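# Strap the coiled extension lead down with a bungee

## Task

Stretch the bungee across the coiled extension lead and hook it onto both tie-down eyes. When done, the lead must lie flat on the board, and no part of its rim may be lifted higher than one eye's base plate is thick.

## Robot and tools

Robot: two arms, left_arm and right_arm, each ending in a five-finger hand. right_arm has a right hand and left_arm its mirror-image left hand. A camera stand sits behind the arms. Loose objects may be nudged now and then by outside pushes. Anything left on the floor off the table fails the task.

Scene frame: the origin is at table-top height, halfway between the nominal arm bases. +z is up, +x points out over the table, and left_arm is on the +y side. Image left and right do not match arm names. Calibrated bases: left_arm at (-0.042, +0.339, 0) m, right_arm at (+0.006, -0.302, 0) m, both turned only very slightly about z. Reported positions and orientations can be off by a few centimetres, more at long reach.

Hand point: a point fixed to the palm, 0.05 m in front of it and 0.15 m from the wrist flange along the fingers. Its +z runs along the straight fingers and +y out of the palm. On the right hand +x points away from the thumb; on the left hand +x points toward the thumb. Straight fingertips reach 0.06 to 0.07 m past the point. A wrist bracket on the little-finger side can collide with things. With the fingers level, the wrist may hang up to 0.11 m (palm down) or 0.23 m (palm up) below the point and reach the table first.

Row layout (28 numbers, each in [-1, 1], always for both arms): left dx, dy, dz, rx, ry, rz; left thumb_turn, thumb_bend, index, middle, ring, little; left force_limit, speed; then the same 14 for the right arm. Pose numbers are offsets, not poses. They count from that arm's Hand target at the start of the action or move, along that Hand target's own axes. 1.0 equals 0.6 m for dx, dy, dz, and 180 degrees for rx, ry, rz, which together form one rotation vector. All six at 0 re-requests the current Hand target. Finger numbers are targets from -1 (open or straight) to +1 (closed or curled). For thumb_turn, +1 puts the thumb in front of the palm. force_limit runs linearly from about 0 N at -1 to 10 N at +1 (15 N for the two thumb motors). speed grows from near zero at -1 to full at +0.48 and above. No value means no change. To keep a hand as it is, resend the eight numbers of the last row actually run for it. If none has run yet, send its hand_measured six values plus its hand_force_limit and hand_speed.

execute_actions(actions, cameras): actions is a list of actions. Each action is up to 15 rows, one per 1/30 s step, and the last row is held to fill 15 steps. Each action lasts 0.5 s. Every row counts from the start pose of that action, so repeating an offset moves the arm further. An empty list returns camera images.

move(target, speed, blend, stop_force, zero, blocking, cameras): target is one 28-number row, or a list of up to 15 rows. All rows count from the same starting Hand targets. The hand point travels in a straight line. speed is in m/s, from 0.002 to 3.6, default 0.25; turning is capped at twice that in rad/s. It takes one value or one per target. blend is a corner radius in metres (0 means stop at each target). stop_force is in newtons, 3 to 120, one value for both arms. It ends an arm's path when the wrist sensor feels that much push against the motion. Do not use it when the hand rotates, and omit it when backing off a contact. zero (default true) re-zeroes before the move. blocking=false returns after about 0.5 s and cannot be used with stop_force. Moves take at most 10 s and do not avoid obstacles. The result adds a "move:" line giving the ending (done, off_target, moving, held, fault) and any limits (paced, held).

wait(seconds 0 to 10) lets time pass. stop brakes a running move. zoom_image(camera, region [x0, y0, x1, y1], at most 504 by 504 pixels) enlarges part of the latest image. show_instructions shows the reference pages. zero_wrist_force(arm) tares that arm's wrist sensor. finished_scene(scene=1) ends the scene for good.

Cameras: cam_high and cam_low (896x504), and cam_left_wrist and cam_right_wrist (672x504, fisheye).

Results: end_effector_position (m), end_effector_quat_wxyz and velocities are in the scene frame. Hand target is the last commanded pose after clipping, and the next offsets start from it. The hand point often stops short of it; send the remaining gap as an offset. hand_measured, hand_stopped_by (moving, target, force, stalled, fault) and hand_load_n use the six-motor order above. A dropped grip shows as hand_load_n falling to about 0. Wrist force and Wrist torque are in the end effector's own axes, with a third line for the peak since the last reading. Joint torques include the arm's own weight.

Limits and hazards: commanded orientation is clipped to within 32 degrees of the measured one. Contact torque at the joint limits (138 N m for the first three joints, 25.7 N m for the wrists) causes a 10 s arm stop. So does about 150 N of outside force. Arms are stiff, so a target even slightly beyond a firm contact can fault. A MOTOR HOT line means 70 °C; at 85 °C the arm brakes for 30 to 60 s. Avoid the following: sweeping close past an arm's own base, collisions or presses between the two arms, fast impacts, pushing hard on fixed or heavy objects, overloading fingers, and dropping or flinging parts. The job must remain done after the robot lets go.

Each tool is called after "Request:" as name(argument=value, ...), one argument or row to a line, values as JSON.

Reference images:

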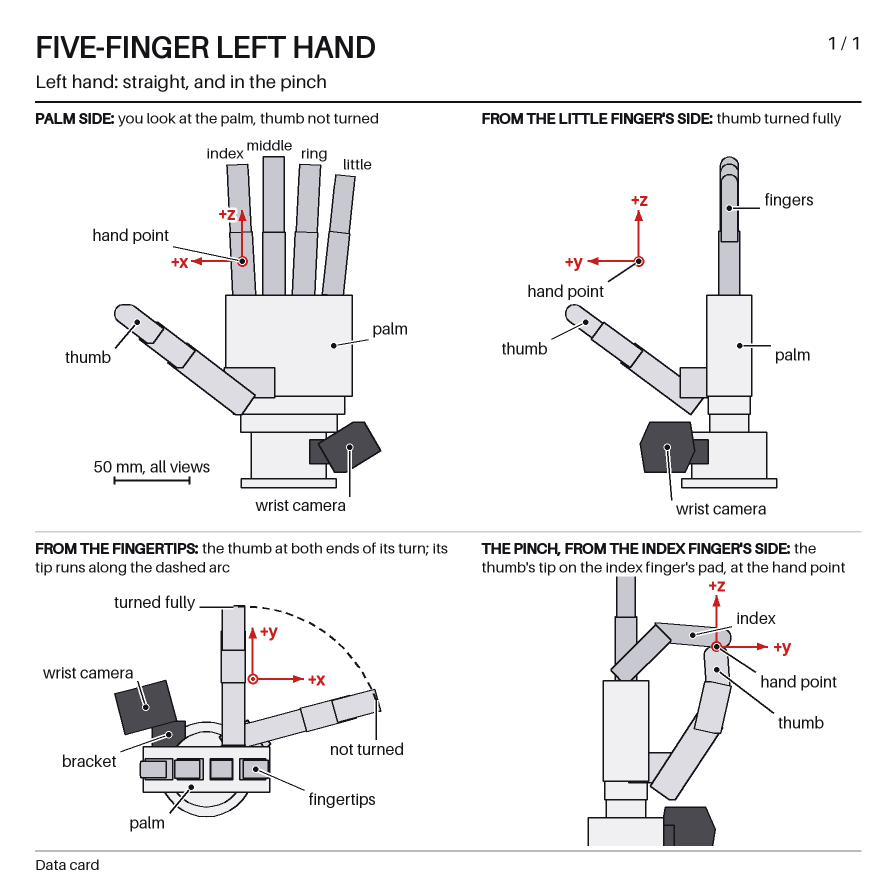

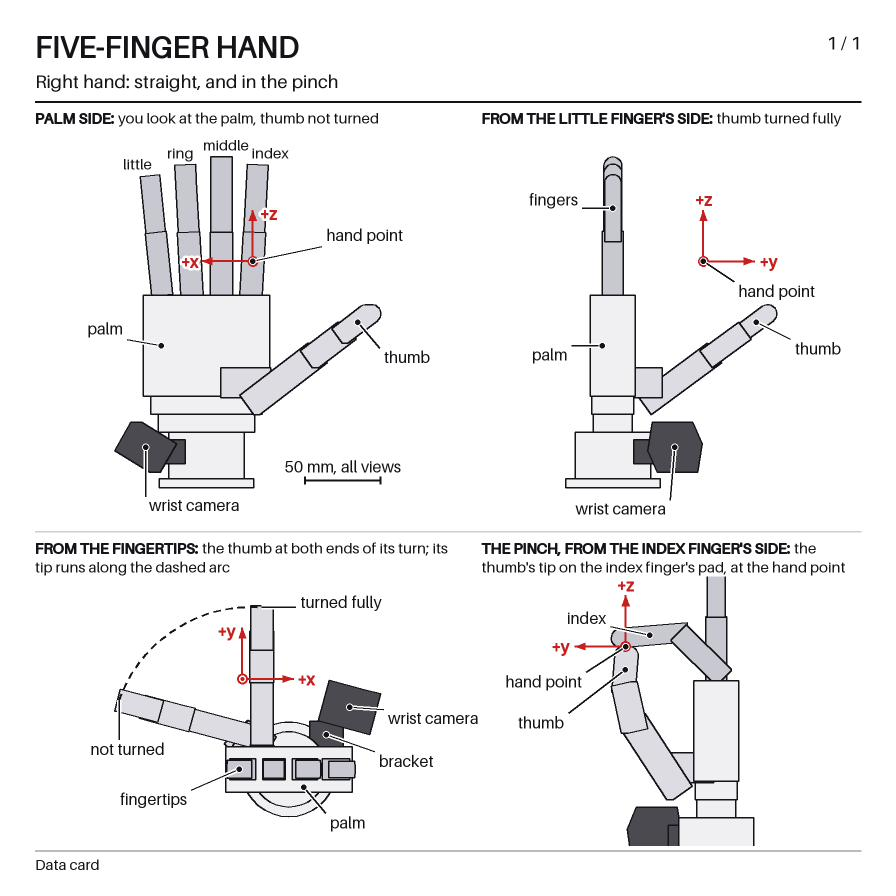

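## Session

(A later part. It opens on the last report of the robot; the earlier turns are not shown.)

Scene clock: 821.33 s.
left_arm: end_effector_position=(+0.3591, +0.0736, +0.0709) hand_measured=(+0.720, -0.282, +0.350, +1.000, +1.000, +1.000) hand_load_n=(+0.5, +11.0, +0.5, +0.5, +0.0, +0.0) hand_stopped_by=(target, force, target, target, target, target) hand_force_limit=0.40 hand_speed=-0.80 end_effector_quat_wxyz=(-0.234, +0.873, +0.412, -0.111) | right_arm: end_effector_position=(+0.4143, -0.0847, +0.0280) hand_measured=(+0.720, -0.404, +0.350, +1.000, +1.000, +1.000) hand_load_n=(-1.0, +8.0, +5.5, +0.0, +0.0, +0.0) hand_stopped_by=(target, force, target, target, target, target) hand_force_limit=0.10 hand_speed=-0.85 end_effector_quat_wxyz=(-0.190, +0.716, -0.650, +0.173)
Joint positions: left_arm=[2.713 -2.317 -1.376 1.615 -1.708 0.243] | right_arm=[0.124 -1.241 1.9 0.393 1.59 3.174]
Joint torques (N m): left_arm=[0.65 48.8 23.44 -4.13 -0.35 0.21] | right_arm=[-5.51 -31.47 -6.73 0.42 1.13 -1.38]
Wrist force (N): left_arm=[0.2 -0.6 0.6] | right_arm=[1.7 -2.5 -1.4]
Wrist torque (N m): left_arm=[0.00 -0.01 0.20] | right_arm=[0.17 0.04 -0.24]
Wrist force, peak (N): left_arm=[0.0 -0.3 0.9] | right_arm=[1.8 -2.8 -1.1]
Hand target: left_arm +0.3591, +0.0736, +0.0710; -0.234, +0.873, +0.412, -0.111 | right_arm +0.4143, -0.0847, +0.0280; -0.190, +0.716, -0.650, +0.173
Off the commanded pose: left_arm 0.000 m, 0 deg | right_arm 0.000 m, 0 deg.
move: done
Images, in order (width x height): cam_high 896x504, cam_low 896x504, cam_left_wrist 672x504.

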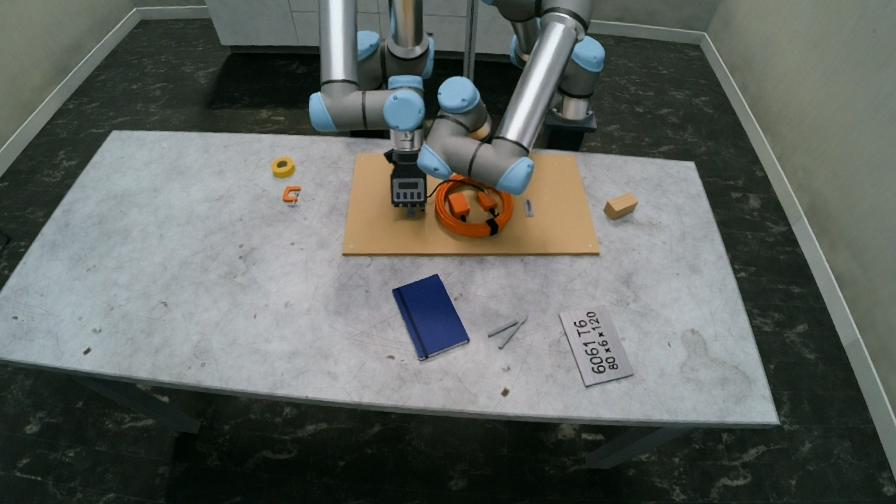

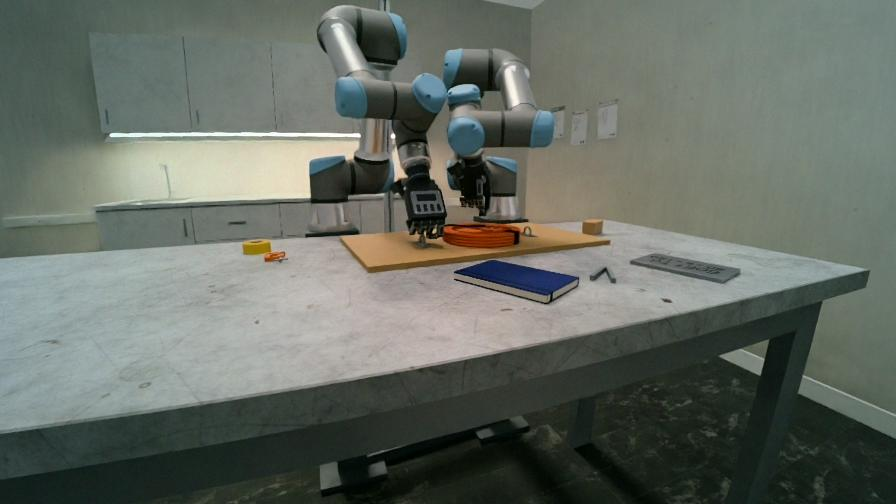

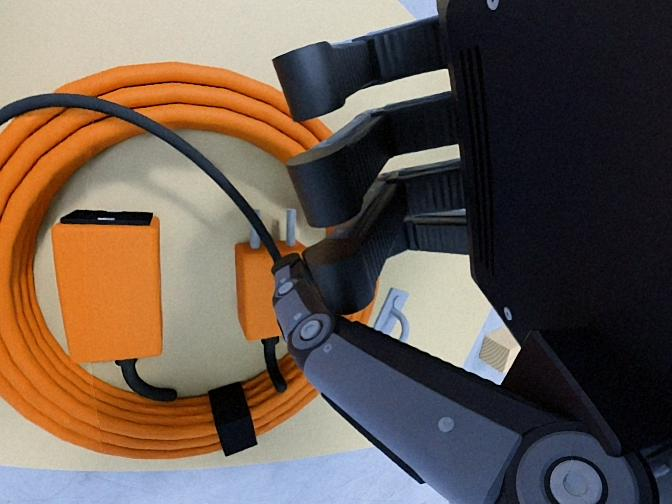

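Request:
move(
  target=[-0.028,0.0029,-0.0017,0,-0.0361,-0.0625,0.72,-0.7,0.35,1,1,1,0.4,-0.3,0,0,0,0,0,0,0.72,0.05,0.35,1,1,1,0.1,-0.85],
  speed=0.1,
  cameras=["cam_left_wrist"],
)

Request:
zoom_image(
  camera="cam_left_wrist",
  region=[190, 160, 350, 320],
)

Scene clock: 873.43 s.
left_arm: end_effector_position=(+0.3500, +0.0594, +0.0711) hand_measured=(+0.720, -0.700, +0.350, +1.000, +1.000, +1.000) hand_load_n=(+0.0, +0.0, +0.0, +0.5, +0.0, +0.0) hand_stopped_by=(target, target, target, target, target, target) hand_force_limit=0.40 hand_speed=-0.30 end_effector_quat_wxyz=(-0.220, +0.821, +0.508, -0.137) | right_arm: end_effector_position=(+0.4143, -0.0847, +0.0280) hand_measured=(+0.720, -0.404, +0.350, +1.000, +1.000, +1.000) hand_load_n=(-1.0, +7.5, +5.5, +0.0, +0.0, +0.0) hand_stopped_by=(target, force, target, target, target, target) hand_force_limit=0.10 hand_speed=-0.85 end_effector_quat_wxyz=(-0.190, +0.716, -0.650, +0.173)
Joint positions: left_arm=[2.71 -2.332 -1.352 1.589 -1.594 0.043] | right_arm=[0.124 -1.241 1.9 0.393 1.59 3.174]
Joint torques (N m): left_arm=[-7.69 32.33 22.99 -4.1 1.8 -1.88] | right_arm=[-5.52 -33.97 -6.45 0.41 1.25 -1.29]
Wrist force (N): left_arm=[0.3 -0.2 0.6] | right_arm=[1.5 -2.3 -0.8]
Wrist torque (N m): left_arm=[0.07 -0.04 0.19] | right_arm=[0.15 0.05 -0.25]
Wrist force, peak (N): left_arm=[0.2 -0.2 0.9] | right_arm=[1.7 -2.9 -1.3]
Hand target: left_arm +0.3500, +0.0594, +0.0711; -0.220, +0.821, +0.509, -0.137 | right_arm +0.4143, -0.0847, +0.0280; -0.190, +0.716, -0.650, +0.173
Off the commanded pose: left_arm 0.000 m, 0 deg | right_arm 0.000 m, 0 deg.
move: done
Images, in order (width x height): cam_left_wrist 672x504.

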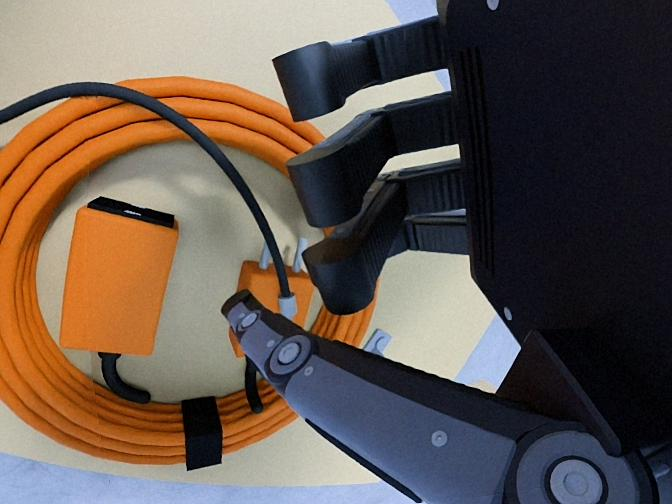

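Scaled by 3.150 from the camera's 672x504 image, which has a finer 960x720 frame.

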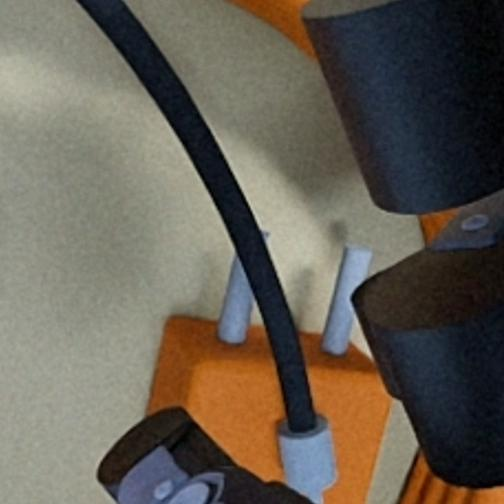

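Request:
move(
  target=[0,0.0253,0.0489,0,0,0,0.72,-0.7,0.35,1,1,1,0.4,-0.3,0,0,0,0,0,0,0.72,0.05,0.35,1,1,1,0.1,-0.85],
  speed=0.03,
  stop_force=3.5,
  cameras=["cam_left_wrist","cam_low"],
)

Request:
zoom_image(
  camera="cam_left_wrist",
  region=[190, 160, 350, 320],
)

Request:
zoom_image(
  camera="cam_low",
  region=[430, 195, 540, 255],
)

Scene clock: 886.47 s.
left_arm: end_effector_position=(+0.3486, +0.0600, +0.0395) hand_measured=(+0.720, -0.700, +0.350, +1.000, +1.000, +1.000) hand_load_n=(+0.0, +0.0, -1.5, +0.0, +0.0, +0.0) hand_stopped_by=(target, target, target, target, target, target) hand_force_limit=0.40 hand_speed=-0.30 end_effector_quat_wxyz=(-0.220, +0.821, +0.509, -0.137) | right_arm: end_effector_position=(+0.4143, -0.0847, +0.0280) hand_measured=(+0.720, -0.404, +0.350, +1.000, +1.000, +1.000) hand_load_n=(-1.0, +7.5, +6.0, +0.0, +0.0, +0.0) hand_stopped_by=(target, force, target, target, target, target) hand_force_limit=0.10 hand_speed=-0.85 end_effector_quat_wxyz=(-0.190, +0.716, -0.650, +0.173)
Joint positions: left_arm=[2.71 -2.37 -1.375 1.65 -1.594 0.043] | right_arm=[0.124 -1.241 1.9 0.393 1.59 3.174]
Joint torques (N m): left_arm=[-0.83 49 21.91 -3.54 -0.15 1.02] | right_arm=[-5.49 -36.64 -6.54 0.44 1.02 -1.25]
Wrist force (N): left_arm=[0.5 -1.0 -2.0] | right_arm=[1.4 -1.9 -0.2]
Wrist torque (N m): left_arm=[0.11 -0.03 0.20] | right_arm=[0.14 0.06 -0.26]
Wrist force, peak (N): left_arm=[0.4 -7.5 -9.1] | right_arm=[1.8 -2.8 -1.3]
Hand target: left_arm +0.3486, +0.0600, +0.0395; -0.220, +0.821, +0.509, -0.137 (not the last commanded pose) | right_arm +0.4143, -0.0847, +0.0280; -0.190, +0.716, -0.650, +0.173
Off the commanded pose: left_arm 0.001 m, 0 deg | right_arm 0.000 m, 0 deg.
move: contact (left_arm)
Images, in order (width x height): cam_low 896x504, cam_left_wrist 672x504.

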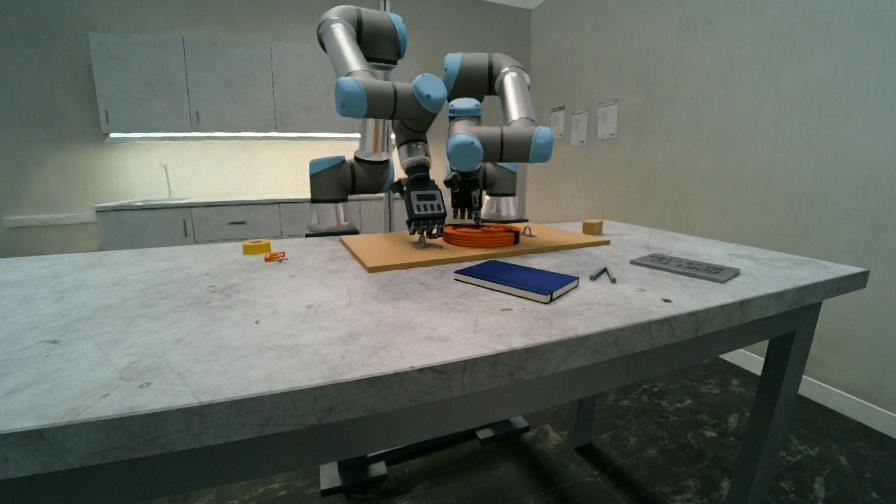

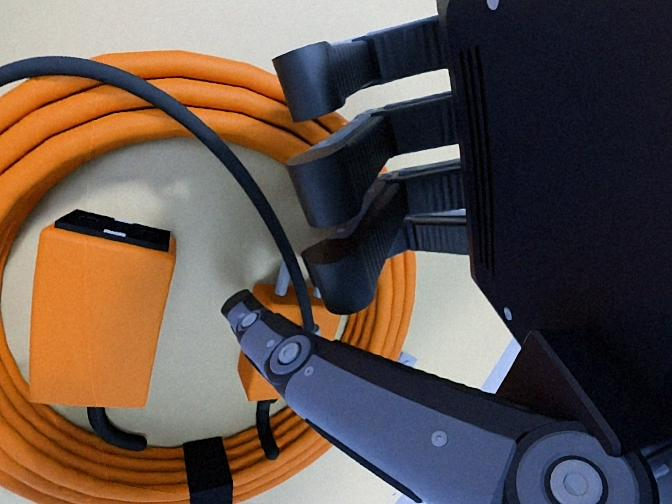

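Scaled by 3.150 from the camera's 672x504 image, which has a finer 960x720 frame.

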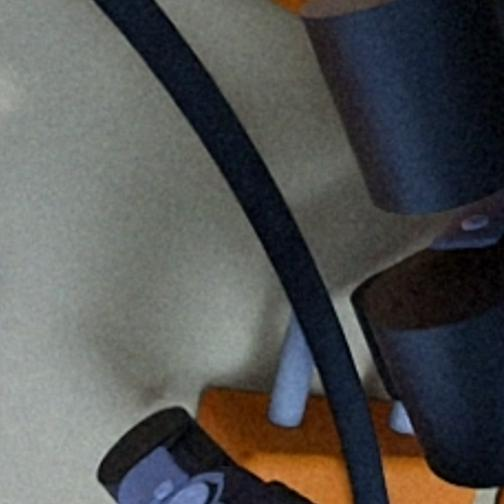

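Scaled by 4.582 from the camera's 896x504 image, which has a finer 1280x720 frame.

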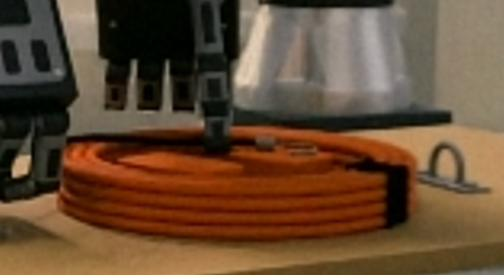

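Request:
move(
  target=[
    [-0.0067,-0.0012,-0.0022,0,0,0,0.72,-0.7,0.35,1,1,1,0.4,-0.3,0,0,0,0,0,0,0.72,0.05,0.35,1,1,1,0.1,-0.85],
    [-0.0067,0.0021,0.0036,0,0,0,0.72,-0.7,0.35,1,1,1,0.4,-0.3,0,0,0,0,0,0,0.72,0.05,0.35,1,1,1,0.1,-0.85],
  ],
  speed=0.02,
)

Request:
move(
  target=[0,0,0,0,0,0,0.72,0.2,0.35,1,1,1,0.4,-0.8,0,0,0,0,0,0,0.72,0.05,0.35,1,1,1,0.1,-0.85],
  cameras=["cam_left_wrist"],
)

Request:
zoom_image(
  camera="cam_left_wrist",
  region=[190, 160, 350, 320],
)

Scene clock: 899.20 s.
left_arm: end_effector_position=(+0.3468, +0.0564, +0.0374) hand_measured=(+0.720, -0.700, +0.352, +1.000, +1.000, +1.000) hand_load_n=(+0.0, +0.0, -16.5, +0.0, -0.5, +0.0) hand_stopped_by=(target, target, target, target, target, target) hand_force_limit=0.40 hand_speed=-0.30 end_effector_quat_wxyz=(-0.220, +0.821, +0.509, -0.137) | right_arm: end_effector_position=(+0.4143, -0.0847, +0.0280) hand_measured=(+0.720, -0.404, +0.350, +1.000, +1.000, +1.000) hand_load_n=(-0.5, +7.5, +5.5, +0.0, +0.0, +0.0) hand_stopped_by=(target, force, target, target, target, target) hand_force_limit=0.10 hand_speed=-0.85 end_effector_quat_wxyz=(-0.190, +0.716, -0.650, +0.173)
Joint positions: left_arm=[2.703 -2.374 -1.373 1.652 -1.591 0.036] | right_arm=[0.124 -1.241 1.9 0.393 1.59 3.174]
Joint torques (N m): left_arm=[-8.11 9.84 0.13 9.64 2.35 -0.75] | right_arm=[-6.25 -36.91 -7 0.52 0.91 -1.42]
Wrist force (N): left_arm=[3.3 -38.5 -46.6] | right_arm=[1.5 -1.8 0.0]
Wrist torque (N m): left_arm=[0.36 -0.20 0.52] | right_arm=[0.16 0.05 -0.25]
Wrist force, peak (N): left_arm=[3.3 -38.5 -46.6] | right_arm=[1.6 -2.8 -1.3]
Hand target: left_arm +0.3468, +0.0564, +0.0371; -0.220, +0.821, +0.509, -0.137 | right_arm +0.4143, -0.0847, +0.0280; -0.190, +0.716, -0.650, +0.173
Off the commanded pose: left_arm 0.000 m, 0 deg | right_arm 0.000 m, 0 deg.
move: done

Scene clock: 900.63 s.
left_arm: end_effector_position=(+0.3467, +0.0565, +0.0372) hand_measured=(+0.720, -0.376, +0.352, +1.000, +1.000, +1.000) hand_load_n=(+0.5, +10.5, -18.5, +0.0, +0.0, +0.0) hand_stopped_by=(target, force, target, target, target, target) hand_force_limit=0.40 hand_speed=-0.80 end_effector_quat_wxyz=(-0.220, +0.821, +0.508, -0.137) | right_arm: end_effector_position=(+0.4143, -0.0847, +0.0280) hand_measured=(+0.720, -0.404, +0.350, +1.000, +1.000, +1.000) hand_load_n=(-1.0, +8.0, +6.0, +0.0, +0.5, +0.0) hand_stopped_by=(target, force, target, target, target, target) hand_force_limit=0.10 hand_speed=-0.85 end_effector_quat_wxyz=(-0.190, +0.716, -0.650, +0.173)
Joint positions: left_arm=[2.703 -2.375 -1.373 1.652 -1.591 0.036] | right_arm=[0.124 -1.241 1.9 0.393 1.59 3.174]
Joint torques (N m): left_arm=[-9.29 7.13 0.12 9.32 2.94 2.34] | right_arm=[-4.92 -37.97 -6.81 0.48 0.83 -1.41]
Wrist force (N): left_arm=[4.2 -39.3 -58.7] | right_arm=[1.8 -2.4 -0.7]
Wrist torque (N m): left_arm=[0.55 -0.19 0.52] | right_arm=[0.14 0.01 -0.24]
Wrist force, peak (N): left_arm=[4.3 -39.9 -58.8] | right_arm=[1.6 -2.8 -1.2]
Hand target: left_arm +0.3468, +0.0564, +0.0371; -0.220, +0.821, +0.509, -0.137 | right_arm +0.4143, -0.0847, +0.0280; -0.190, +0.716, -0.650, +0.173
Off the commanded pose: left_arm 0.000 m, 0 deg | right_arm 0.000 m, 0 deg.
move: done
Images, in order (width x height): cam_left_wrist 672x504.

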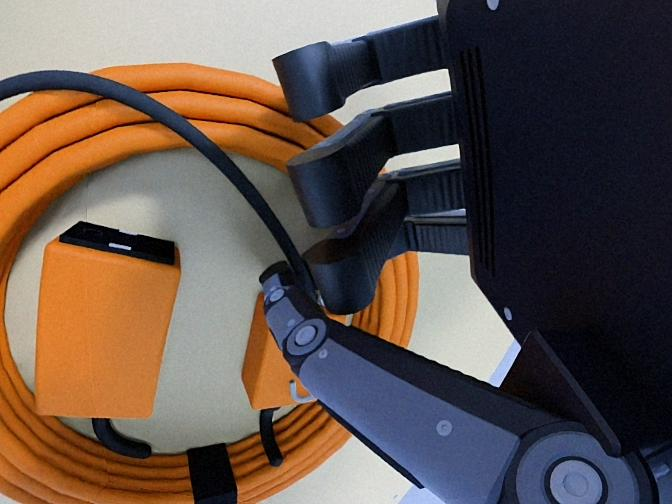

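Scaled by 3.150 from the camera's 672x504 image, which has a finer 960x720 frame.

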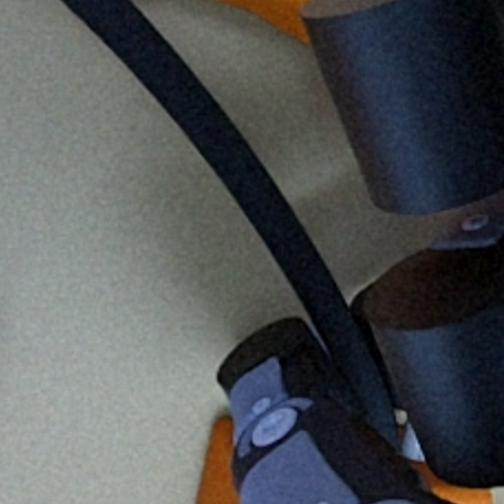

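Request:
move(
  target=[0,-0.0025,-0.0043,0,0,0,0.72,0.2,0.35,1,1,1,0.4,-0.8,0,0,0,0,0,0,0.72,0.05,0.35,1,1,1,0.1,-0.85],
  speed=0.02,
  cameras=["cam_left_wrist"],
)

Request:
zoom_image(
  camera="cam_left_wrist",
  region=[190, 160, 350, 320],
)

Scene clock: 905.50 s.
left_arm: end_effector_position=(+0.3468, +0.0564, +0.0398) hand_measured=(+0.720, -0.376, +0.350, +1.000, +1.000, +1.000) hand_load_n=(+1.0, +6.0, -1.0, +0.0, +0.0, +0.0) hand_stopped_by=(target, force, target, target, target, target) hand_force_limit=0.40 hand_speed=-0.80 end_effector_quat_wxyz=(-0.220, +0.821, +0.509, -0.137) | right_arm: end_effector_position=(+0.4143, -0.0847, +0.0280) hand_measured=(+0.720, -0.404, +0.350, +1.000, +1.000, +1.000) hand_load_n=(-1.0, +7.5, +5.5, +0.0, +0.0, +0.0) hand_stopped_by=(target, force, target, target, target, target) hand_force_limit=0.10 hand_speed=-0.85 end_effector_quat_wxyz=(-0.190, +0.716, -0.650, +0.173)
Joint positions: left_arm=[2.703 -2.371 -1.372 1.648 -1.59 0.036] | right_arm=[0.124 -1.241 1.9 0.393 1.59 3.174]
Joint torques (N m): left_arm=[-7.05 47.28 19.98 -3.77 1.73 0.96] | right_arm=[-6.45 -40.34 -5.86 0.65 0.77 -1.37]
Wrist force (N): left_arm=[0.8 -0.3 -4.5] | right_arm=[1.6 -2.2 -0.5]
Wrist torque (N m): left_arm=[0.10 -0.03 0.18] | right_arm=[0.14 0.04 -0.25]
Wrist force, peak (N): left_arm=[4.3 -39.8 -59.2] | right_arm=[1.8 -2.7 -1.3]
Hand target: left_arm +0.3468, +0.0564, +0.0400; -0.220, +0.821, +0.509, -0.137 | right_arm +0.4143, -0.0847, +0.0280; -0.190, +0.716, -0.650, +0.173
Off the commanded pose: left_arm 0.000 m, 0 deg | right_arm 0.000 m, 0 deg.
move: done
Images, in order (width x height): cam_left_wrist 672x504.

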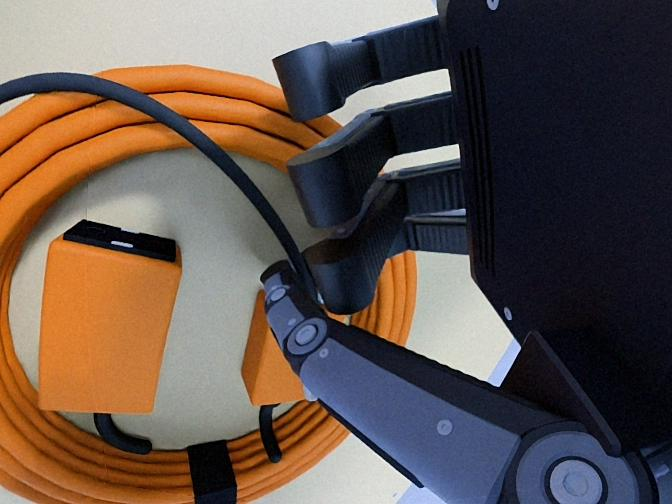

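Scaled by 3.150 from the camera's 672x504 image, which has a finer 960x720 frame.

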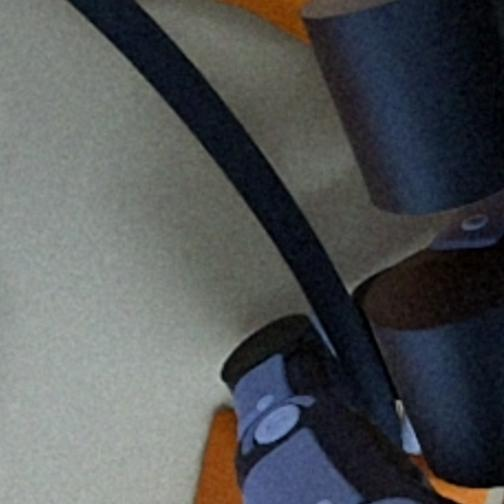

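Request:
move(
  target=[0,-0.0167,-0.0289,0,0,0,0.72,0.2,0.35,1,1,1,0.4,-0.8,0,0,0,0,0,0,0.72,0.05,0.35,1,1,1,0.1,-0.85],
  speed=0.04,
  cameras=["cam_left_wrist","cam_low","cam_high"],
)

Request:
zoom_image(
  camera="cam_left_wrist",
  region=[190, 160, 350, 320],
)

Request:
zoom_image(
  camera="cam_low",
  region=[430, 195, 540, 255],
)

Scene clock: 911.43 s.
left_arm: end_effector_position=(+0.3468, +0.0564, +0.0599) hand_measured=(+0.720, -0.376, +0.350, +1.000, +1.000, +1.000) hand_load_n=(+1.0, +5.5, +2.5, +0.0, +0.0, +0.0) hand_stopped_by=(target, force, target, target, target, target) hand_force_limit=0.40 hand_speed=-0.80 end_effector_quat_wxyz=(-0.220, +0.821, +0.509, -0.137) | right_arm: end_effector_position=(+0.4143, -0.0847, +0.0280) hand_measured=(+0.720, -0.404, +0.350, +1.000, +1.000, +1.000) hand_load_n=(-0.5, +8.0, +6.0, +0.5, +0.0, +0.0) hand_stopped_by=(target, force, target, target, target, target) hand_force_limit=0.10 hand_speed=-0.85 end_effector_quat_wxyz=(-0.190, +0.716, -0.650, +0.173)
Joint positions: left_arm=[2.703 -2.344 -1.361 1.611 -1.591 0.036] | right_arm=[0.124 -1.241 1.9 0.393 1.59 3.174]
Joint torques (N m): left_arm=[4.94 50.65 23.23 -4.06 -0.58 0.01] | right_arm=[-5.1 -41.63 -7.12 0.49 0.59 -1.46]
Wrist force (N): left_arm=[-0.3 -0.2 0.6] | right_arm=[1.7 -1.9 -0.1]
Wrist torque (N m): left_arm=[0.05 0.04 0.14] | right_arm=[0.15 0.02 -0.24]
Wrist force, peak (N): left_arm=[0.5 -0.5 -4.8] | right_arm=[1.9 -2.7 -1.4]
Hand target: left_arm +0.3468, +0.0564, +0.0601; -0.220, +0.821, +0.509, -0.137 | right_arm +0.4143, -0.0847, +0.0280; -0.190, +0.716, -0.650, +0.173
Off the commanded pose: left_arm 0.000 m, 0 deg | right_arm 0.000 m, 0 deg.
move: done
Images, in order (width x height): cam_high 896x504, cam_low 896x504, cam_left_wrist 672x504.

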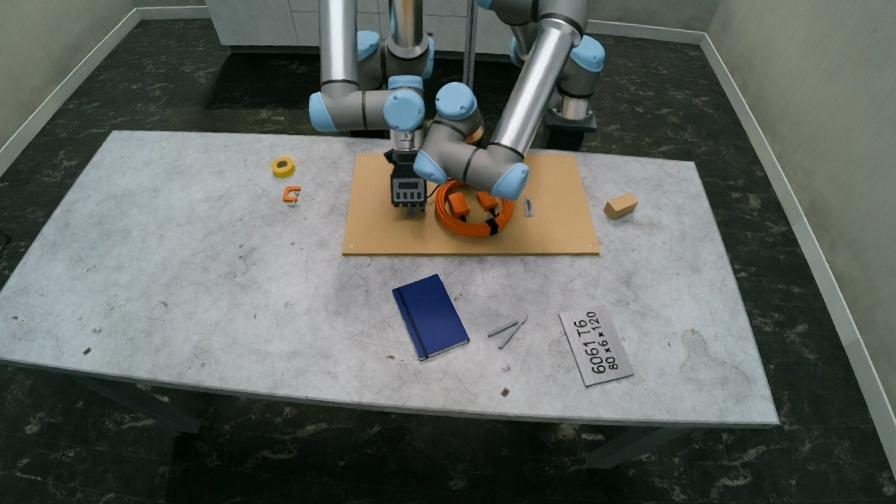

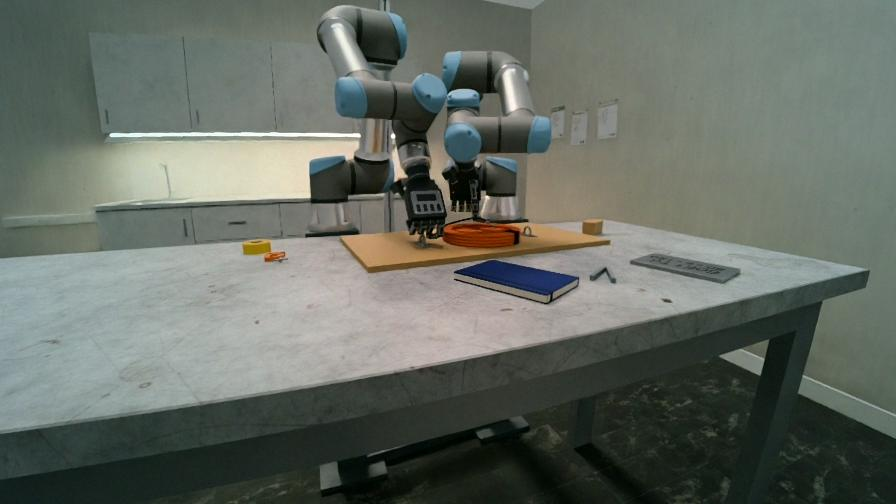

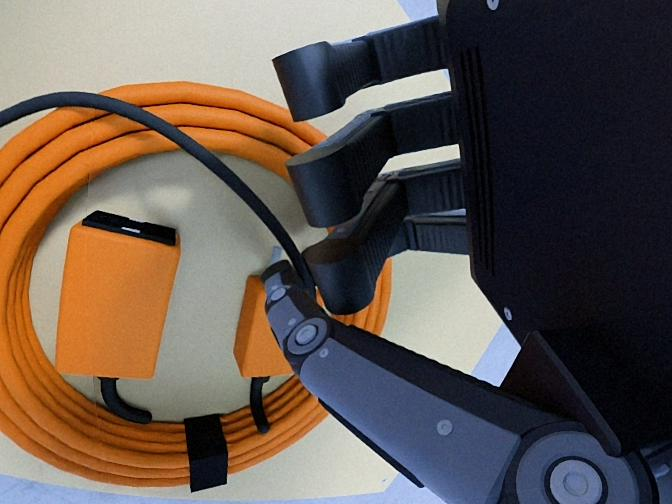

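Scaled by 3.150 from the camera's 672x504 image, which has a finer 960x720 frame.

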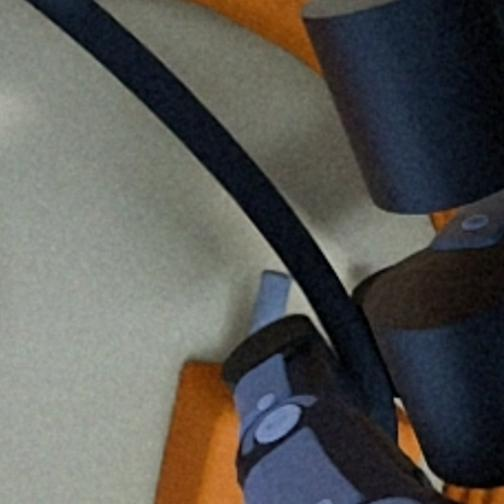

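Scaled by 4.582 from the camera's 896x504 image, which has a finer 1280x720 frame.

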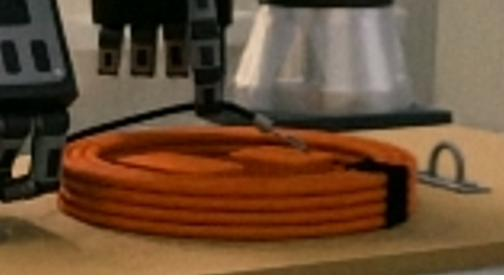

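Request:
move(
  target=[0.038,0.0033,-0.0339,0,-0.0889,-0.154,0.72,0.25,0.35,1,1,1,0.55,-0.8,0,0,0,0,0,0,0.72,0.05,0.35,1,1,1,0.1,-0.85],
  speed=0.08,
  cameras=["cam_left_wrist","cam_low","cam_high","cam_right_wrist"],
)

Request:
zoom_image(
  camera="cam_left_wrist",
  region=[190, 200, 350, 360],
)

Request:
zoom_image(
  camera="cam_low",
  region=[400, 185, 550, 255],
)

Scene clock: 927.80 s.
left_arm: end_effector_position=(+0.3676, +0.0715, +0.0766) hand_measured=(+0.720, -0.346, +0.350, +1.000, +1.000, +1.000) hand_load_n=(+1.5, +11.5, +6.0, +0.0, +0.0, +0.0) hand_stopped_by=(target, force, target, target, target, target) hand_force_limit=0.55 hand_speed=-0.80 end_effector_quat_wxyz=(-0.174, +0.649, +0.715, -0.192) | right_arm: end_effector_position=(+0.4143, -0.0847, +0.0280) hand_measured=(+0.720, -0.404, +0.350, +1.000, +1.000, +1.000) hand_load_n=(-1.0, +7.5, +5.5, +0.0, +0.0, +0.0) hand_stopped_by=(target, force, target, target, target, target) hand_force_limit=0.10 hand_speed=-0.85 end_effector_quat_wxyz=(-0.190, +0.716, -0.650, +0.173)
Joint positions: left_arm=[2.82 -2.34 -1.311 1.591 -1.374 -0.35] | right_arm=[0.124 -1.241 1.9 0.393 1.59 3.174]
Joint torques (N m): left_arm=[5.91 50.92 24.61 -1.36 1.96 -1.84] | right_arm=[-5.67 -41.91 -7.2 0.44 0.49 -1.3]
Wrist force (N): left_arm=[-0.7 0.0 1.0] | right_arm=[1.7 -2.6 -0.8]
Wrist torque (N m): left_arm=[0.05 -0.01 0.19] | right_arm=[0.13 0.03 -0.25]
Wrist force, peak (N): left_arm=[-0.8 -0.1 1.4] | right_arm=[1.7 -3.1 -1.8]
Hand target: left_arm +0.3677, +0.0716, +0.0767; -0.174, +0.649, +0.715, -0.192 | right_arm +0.4143, -0.0847, +0.0280; -0.190, +0.716, -0.650, +0.173
Off the commanded pose: left_arm 0.000 m, 0 deg | right_arm 0.000 m, 0 deg.
move: done

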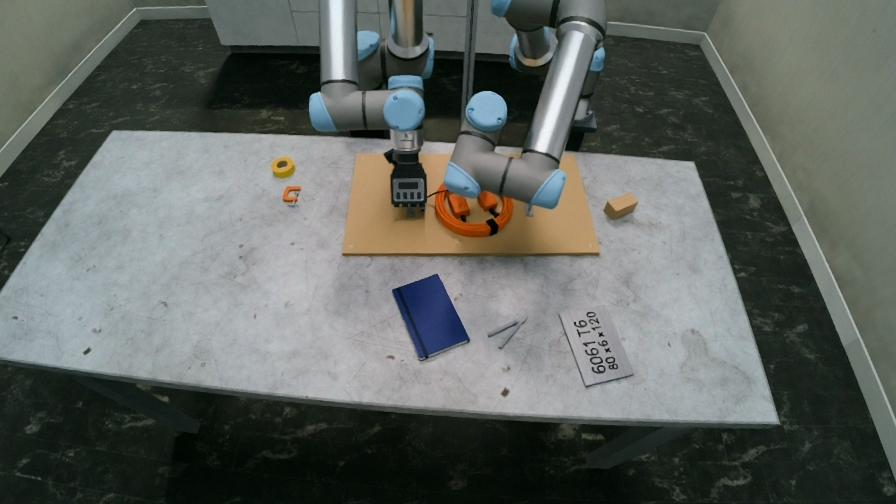

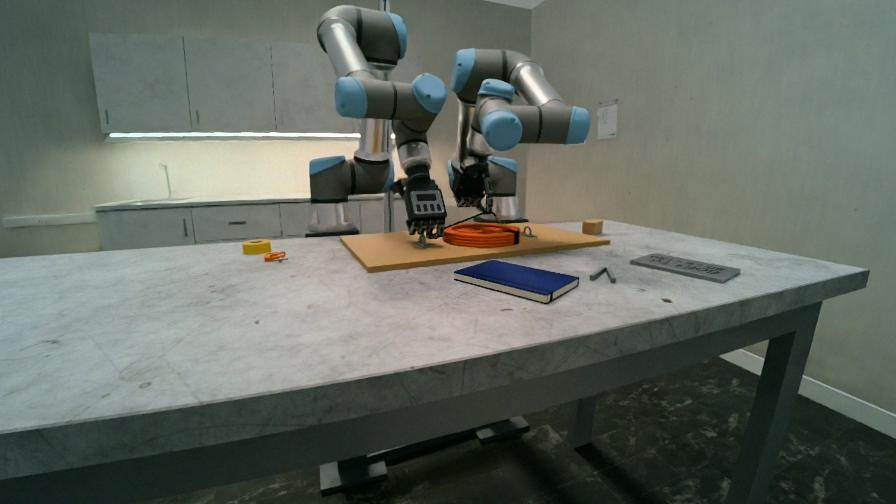

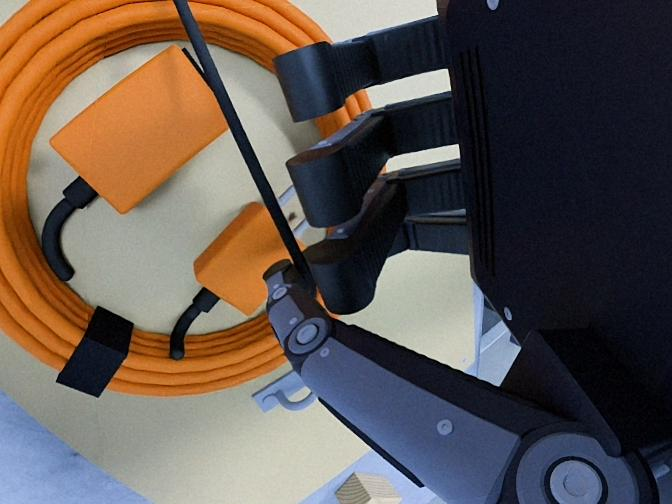

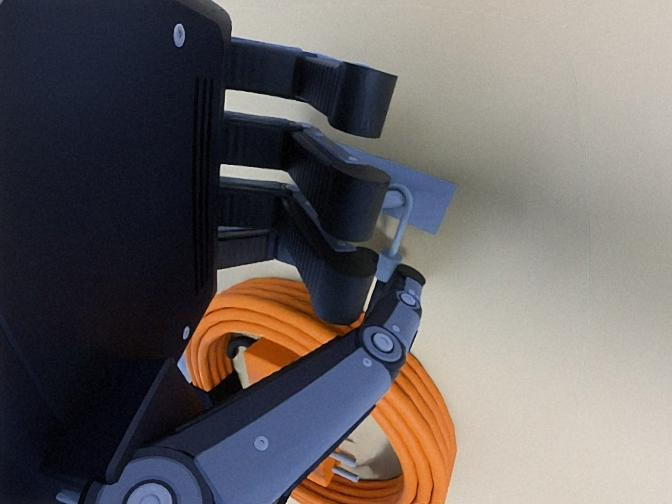

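Scaled by 3.150 from the camera's 672x504 image, which has a finer 960x720 frame.

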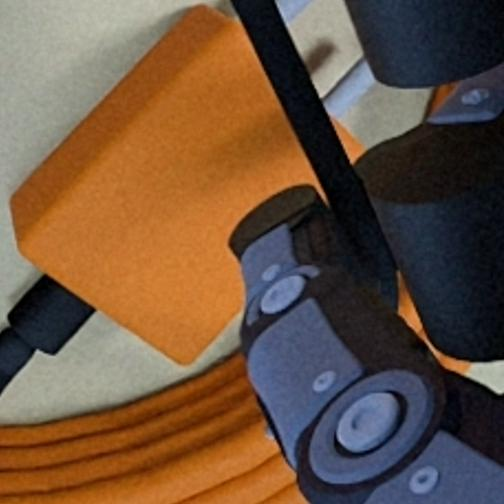

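Scaled by 3.360 from the camera's 896x504 image, which has a finer 1280x720 frame.

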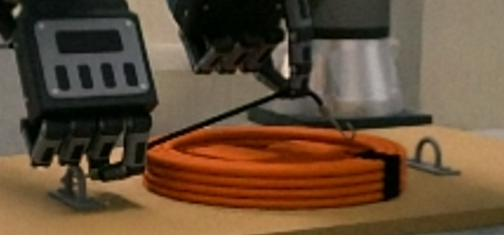

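Request:
move(
  target=[0.0333,0,0,0,0,0,0.72,0.25,0.35,1,1,1,0.55,-0.8,0,0,0,0,0,0,0.72,0.05,0.35,1,1,1,0.1,-0.85],
  speed=0.05,
  cameras=["cam_left_wrist","cam_low"],
)

Request:
zoom_image(
  camera="cam_low",
  region=[400, 185, 550, 255],
)

Scene clock: 955.67 s.
left_arm: end_effector_position=(+0.3657, +0.0913, +0.0766) hand_measured=(+0.720, -0.346, +0.350, +1.000, +1.000, +1.000) hand_load_n=(+0.5, +11.5, +6.5, +0.0, +0.0, +0.0) hand_stopped_by=(target, force, target, target, target, target) hand_force_limit=0.55 hand_speed=-0.80 end_effector_quat_wxyz=(-0.174, +0.649, +0.715, -0.192) | right_arm: end_effector_position=(+0.4143, -0.0847, +0.0280) hand_measured=(+0.720, -0.404, +0.350, +1.000, +1.000, +1.000) hand_load_n=(-0.5, +7.5, +5.0, +0.0, +0.0, +0.0) hand_stopped_by=(target, force, target, target, target, target) hand_force_limit=0.10 hand_speed=-0.85 end_effector_quat_wxyz=(-0.190, +0.716, -0.650, +0.173)
Joint positions: left_arm=[2.854 -2.315 -1.359 1.608 -1.39 -0.32] | right_arm=[0.124 -1.241 1.9 0.393 1.59 3.174]
Joint torques (N m): left_arm=[7.89 49.26 8.56 -1.59 -2.34 1.35] | right_arm=[-5.11 -42.45 -6.24 0.77 0.36 -1.37]
Wrist force (N): left_arm=[-3.5 0.3 2.2] | right_arm=[1.5 -3.4 -1.2]
Wrist torque (N m): left_arm=[0.02 0.06 0.03] | right_arm=[0.09 0.08 -0.28]
Wrist force, peak (N): left_arm=[-3.5 0.3 2.2] | right_arm=[1.9 -4.1 -2.5]
Hand target: left_arm +0.3657, +0.0914, +0.0766; -0.174, +0.649, +0.715, -0.192 | right_arm +0.4143, -0.0847, +0.0280; -0.190, +0.716, -0.650, +0.173
Off the commanded pose: left_arm 0.000 m, 0 deg | right_arm 0.000 m, 0 deg.
move: done
Images, in order (width x height): cam_low 896x504, cam_left_wrist 672x504.

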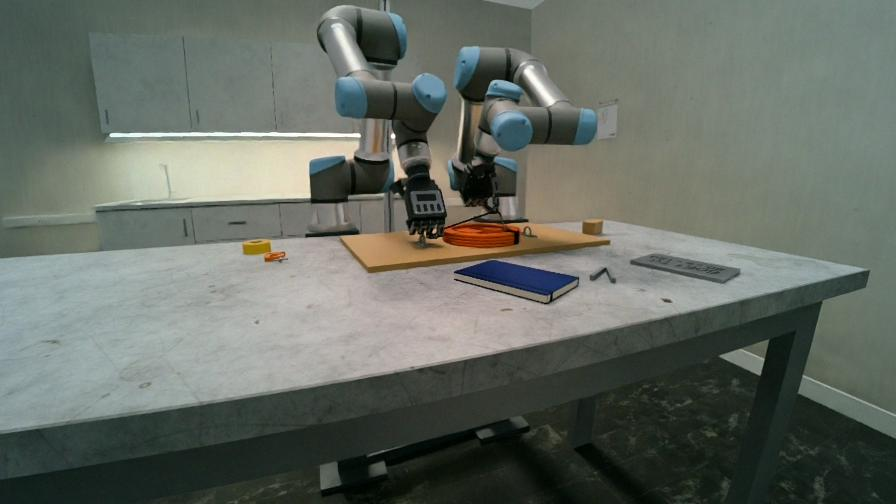

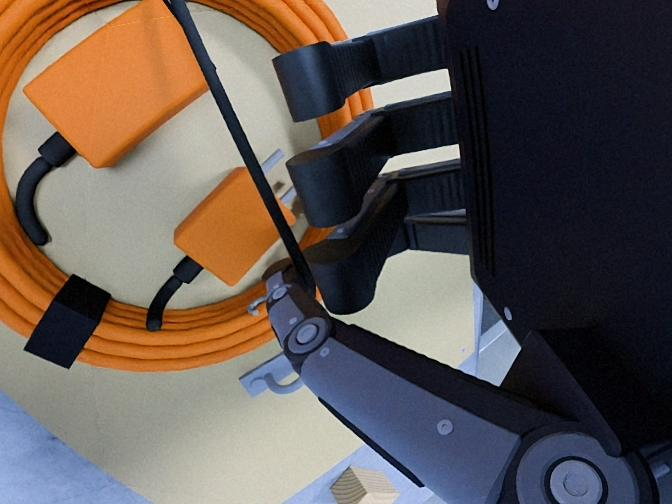

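Scaled by 3.360 from the camera's 896x504 image, which has a finer 1280x720 frame.

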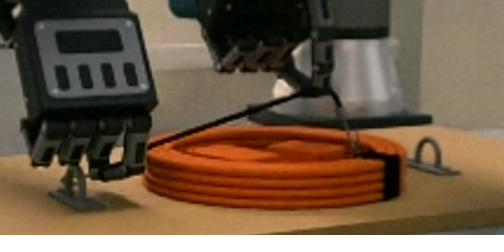

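Request:
move(
  target=[0.0083,-0.0208,-0.0361,0,0,0,0.72,0.25,0.35,1,1,1,0.55,-0.8,0,0,0,0,0,0,0.72,0.05,0.35,1,1,1,0.1,-0.85],
  speed=0.05,
  cameras=["cam_left_wrist","cam_low","cam_right_wrist"],
)

Request:
zoom_image(
  camera="cam_low",
  region=[400, 175, 550, 255],
)

Request:
zoom_image(
  camera="cam_left_wrist",
  region=[190, 200, 350, 360],
)

Scene clock: 967.33 s.
left_arm: end_effector_position=(+0.3653, +0.0964, +0.1015) hand_measured=(+0.720, -0.346, +0.350, +1.000, +1.000, +1.000) hand_load_n=(+0.5, +11.5, +6.5, +0.0, +0.0, +0.0) hand_stopped_by=(target, force, target, target, target, target) hand_force_limit=0.55 hand_speed=-0.80 end_effector_quat_wxyz=(-0.174, +0.649, +0.715, -0.192) | right_arm: end_effector_position=(+0.4143, -0.0847, +0.0280) hand_measured=(+0.720, -0.404, +0.350, +1.000, +1.000, +1.000) hand_load_n=(-1.0, +7.5, +4.5, +0.0, +0.0, +0.0) hand_stopped_by=(target, force, target, target, target, target) hand_force_limit=0.10 hand_speed=-0.85 end_effector_quat_wxyz=(-0.190, +0.716, -0.650, +0.173)
Joint positions: left_arm=[2.863 -2.28 -1.351 1.564 -1.394 -0.312] | right_arm=[0.124 -1.241 1.9 0.393 1.59 3.174]
Joint torques (N m): left_arm=[8.28 49.26 23.76 -4.54 -2.5 0.87] | right_arm=[-5.72 -41.77 -6.2 0.55 0.4 -1.4]
Wrist force (N): left_arm=[-4.7 1.1 2.9] | right_arm=[1.9 -3.9 -1.8]
Wrist torque (N m): left_arm=[0.07 0.08 0.04] | right_arm=[0.12 0.03 -0.25]
Wrist force, peak (N): left_arm=[-4.7 1.1 2.9] | right_arm=[1.9 -4.9 -2.9]
Hand target: left_arm +0.3653, +0.0964, +0.1016; -0.174, +0.649, +0.715, -0.192 | right_arm +0.4143, -0.0847, +0.0280; -0.190, +0.716, -0.650, +0.173
Off the commanded pose: left_arm 0.000 m, 0 deg | right_arm 0.000 m, 0 deg.
move: done
Images, in order (width x height): cam_low 896x504, cam_left_wrist 672x504, cam_right_wrist 672x504.

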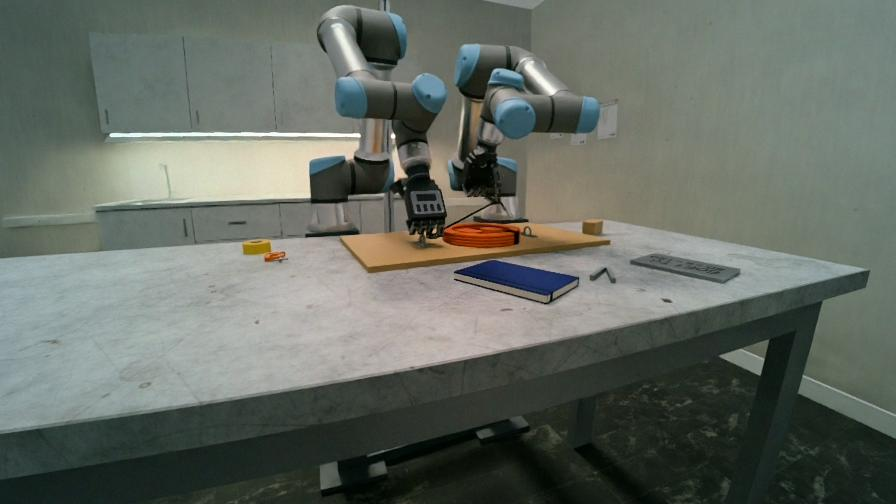

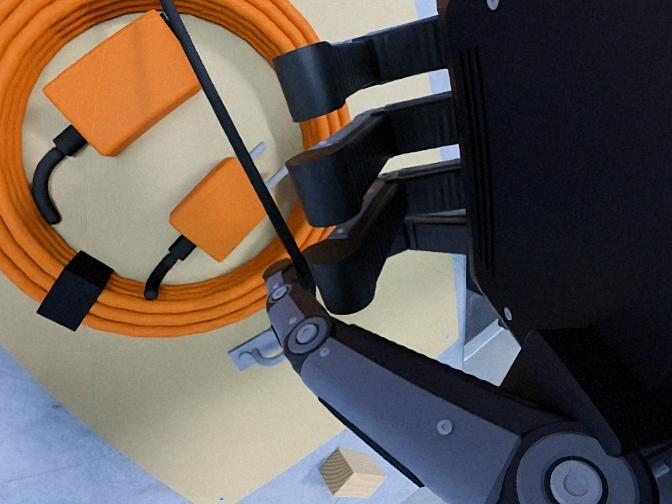

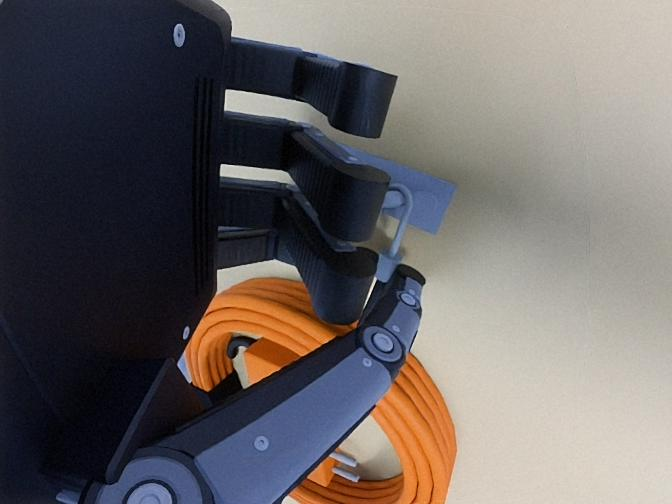

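Scaled by 3.360 from the camera's 896x504 image, which has a finer 1280x720 frame.

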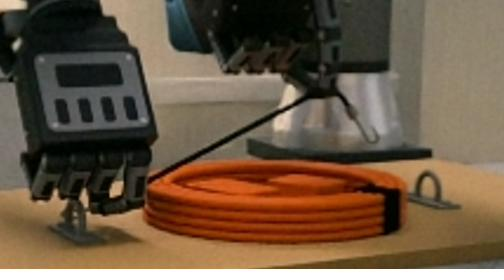

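Scaled by 3.150 from the camera's 672x504 image, which has a finer 960x720 frame.

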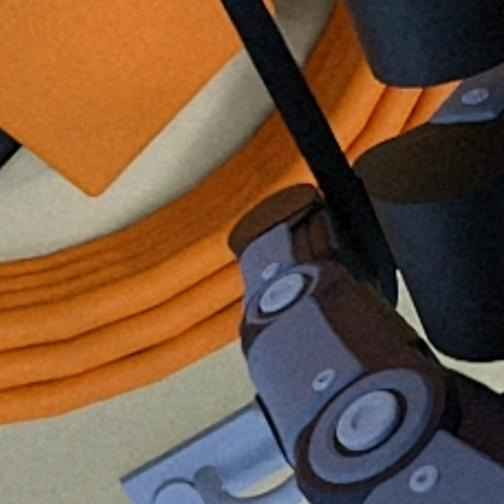

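Request:
zoom_image(
  camera="cam_low",
  region=[485, 190, 525, 225],
)

Scaled by 12.600 from the camera's 896x504 image, which has a finer 1280x720 frame.

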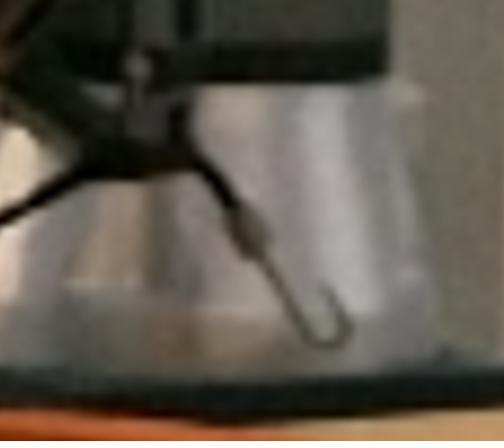

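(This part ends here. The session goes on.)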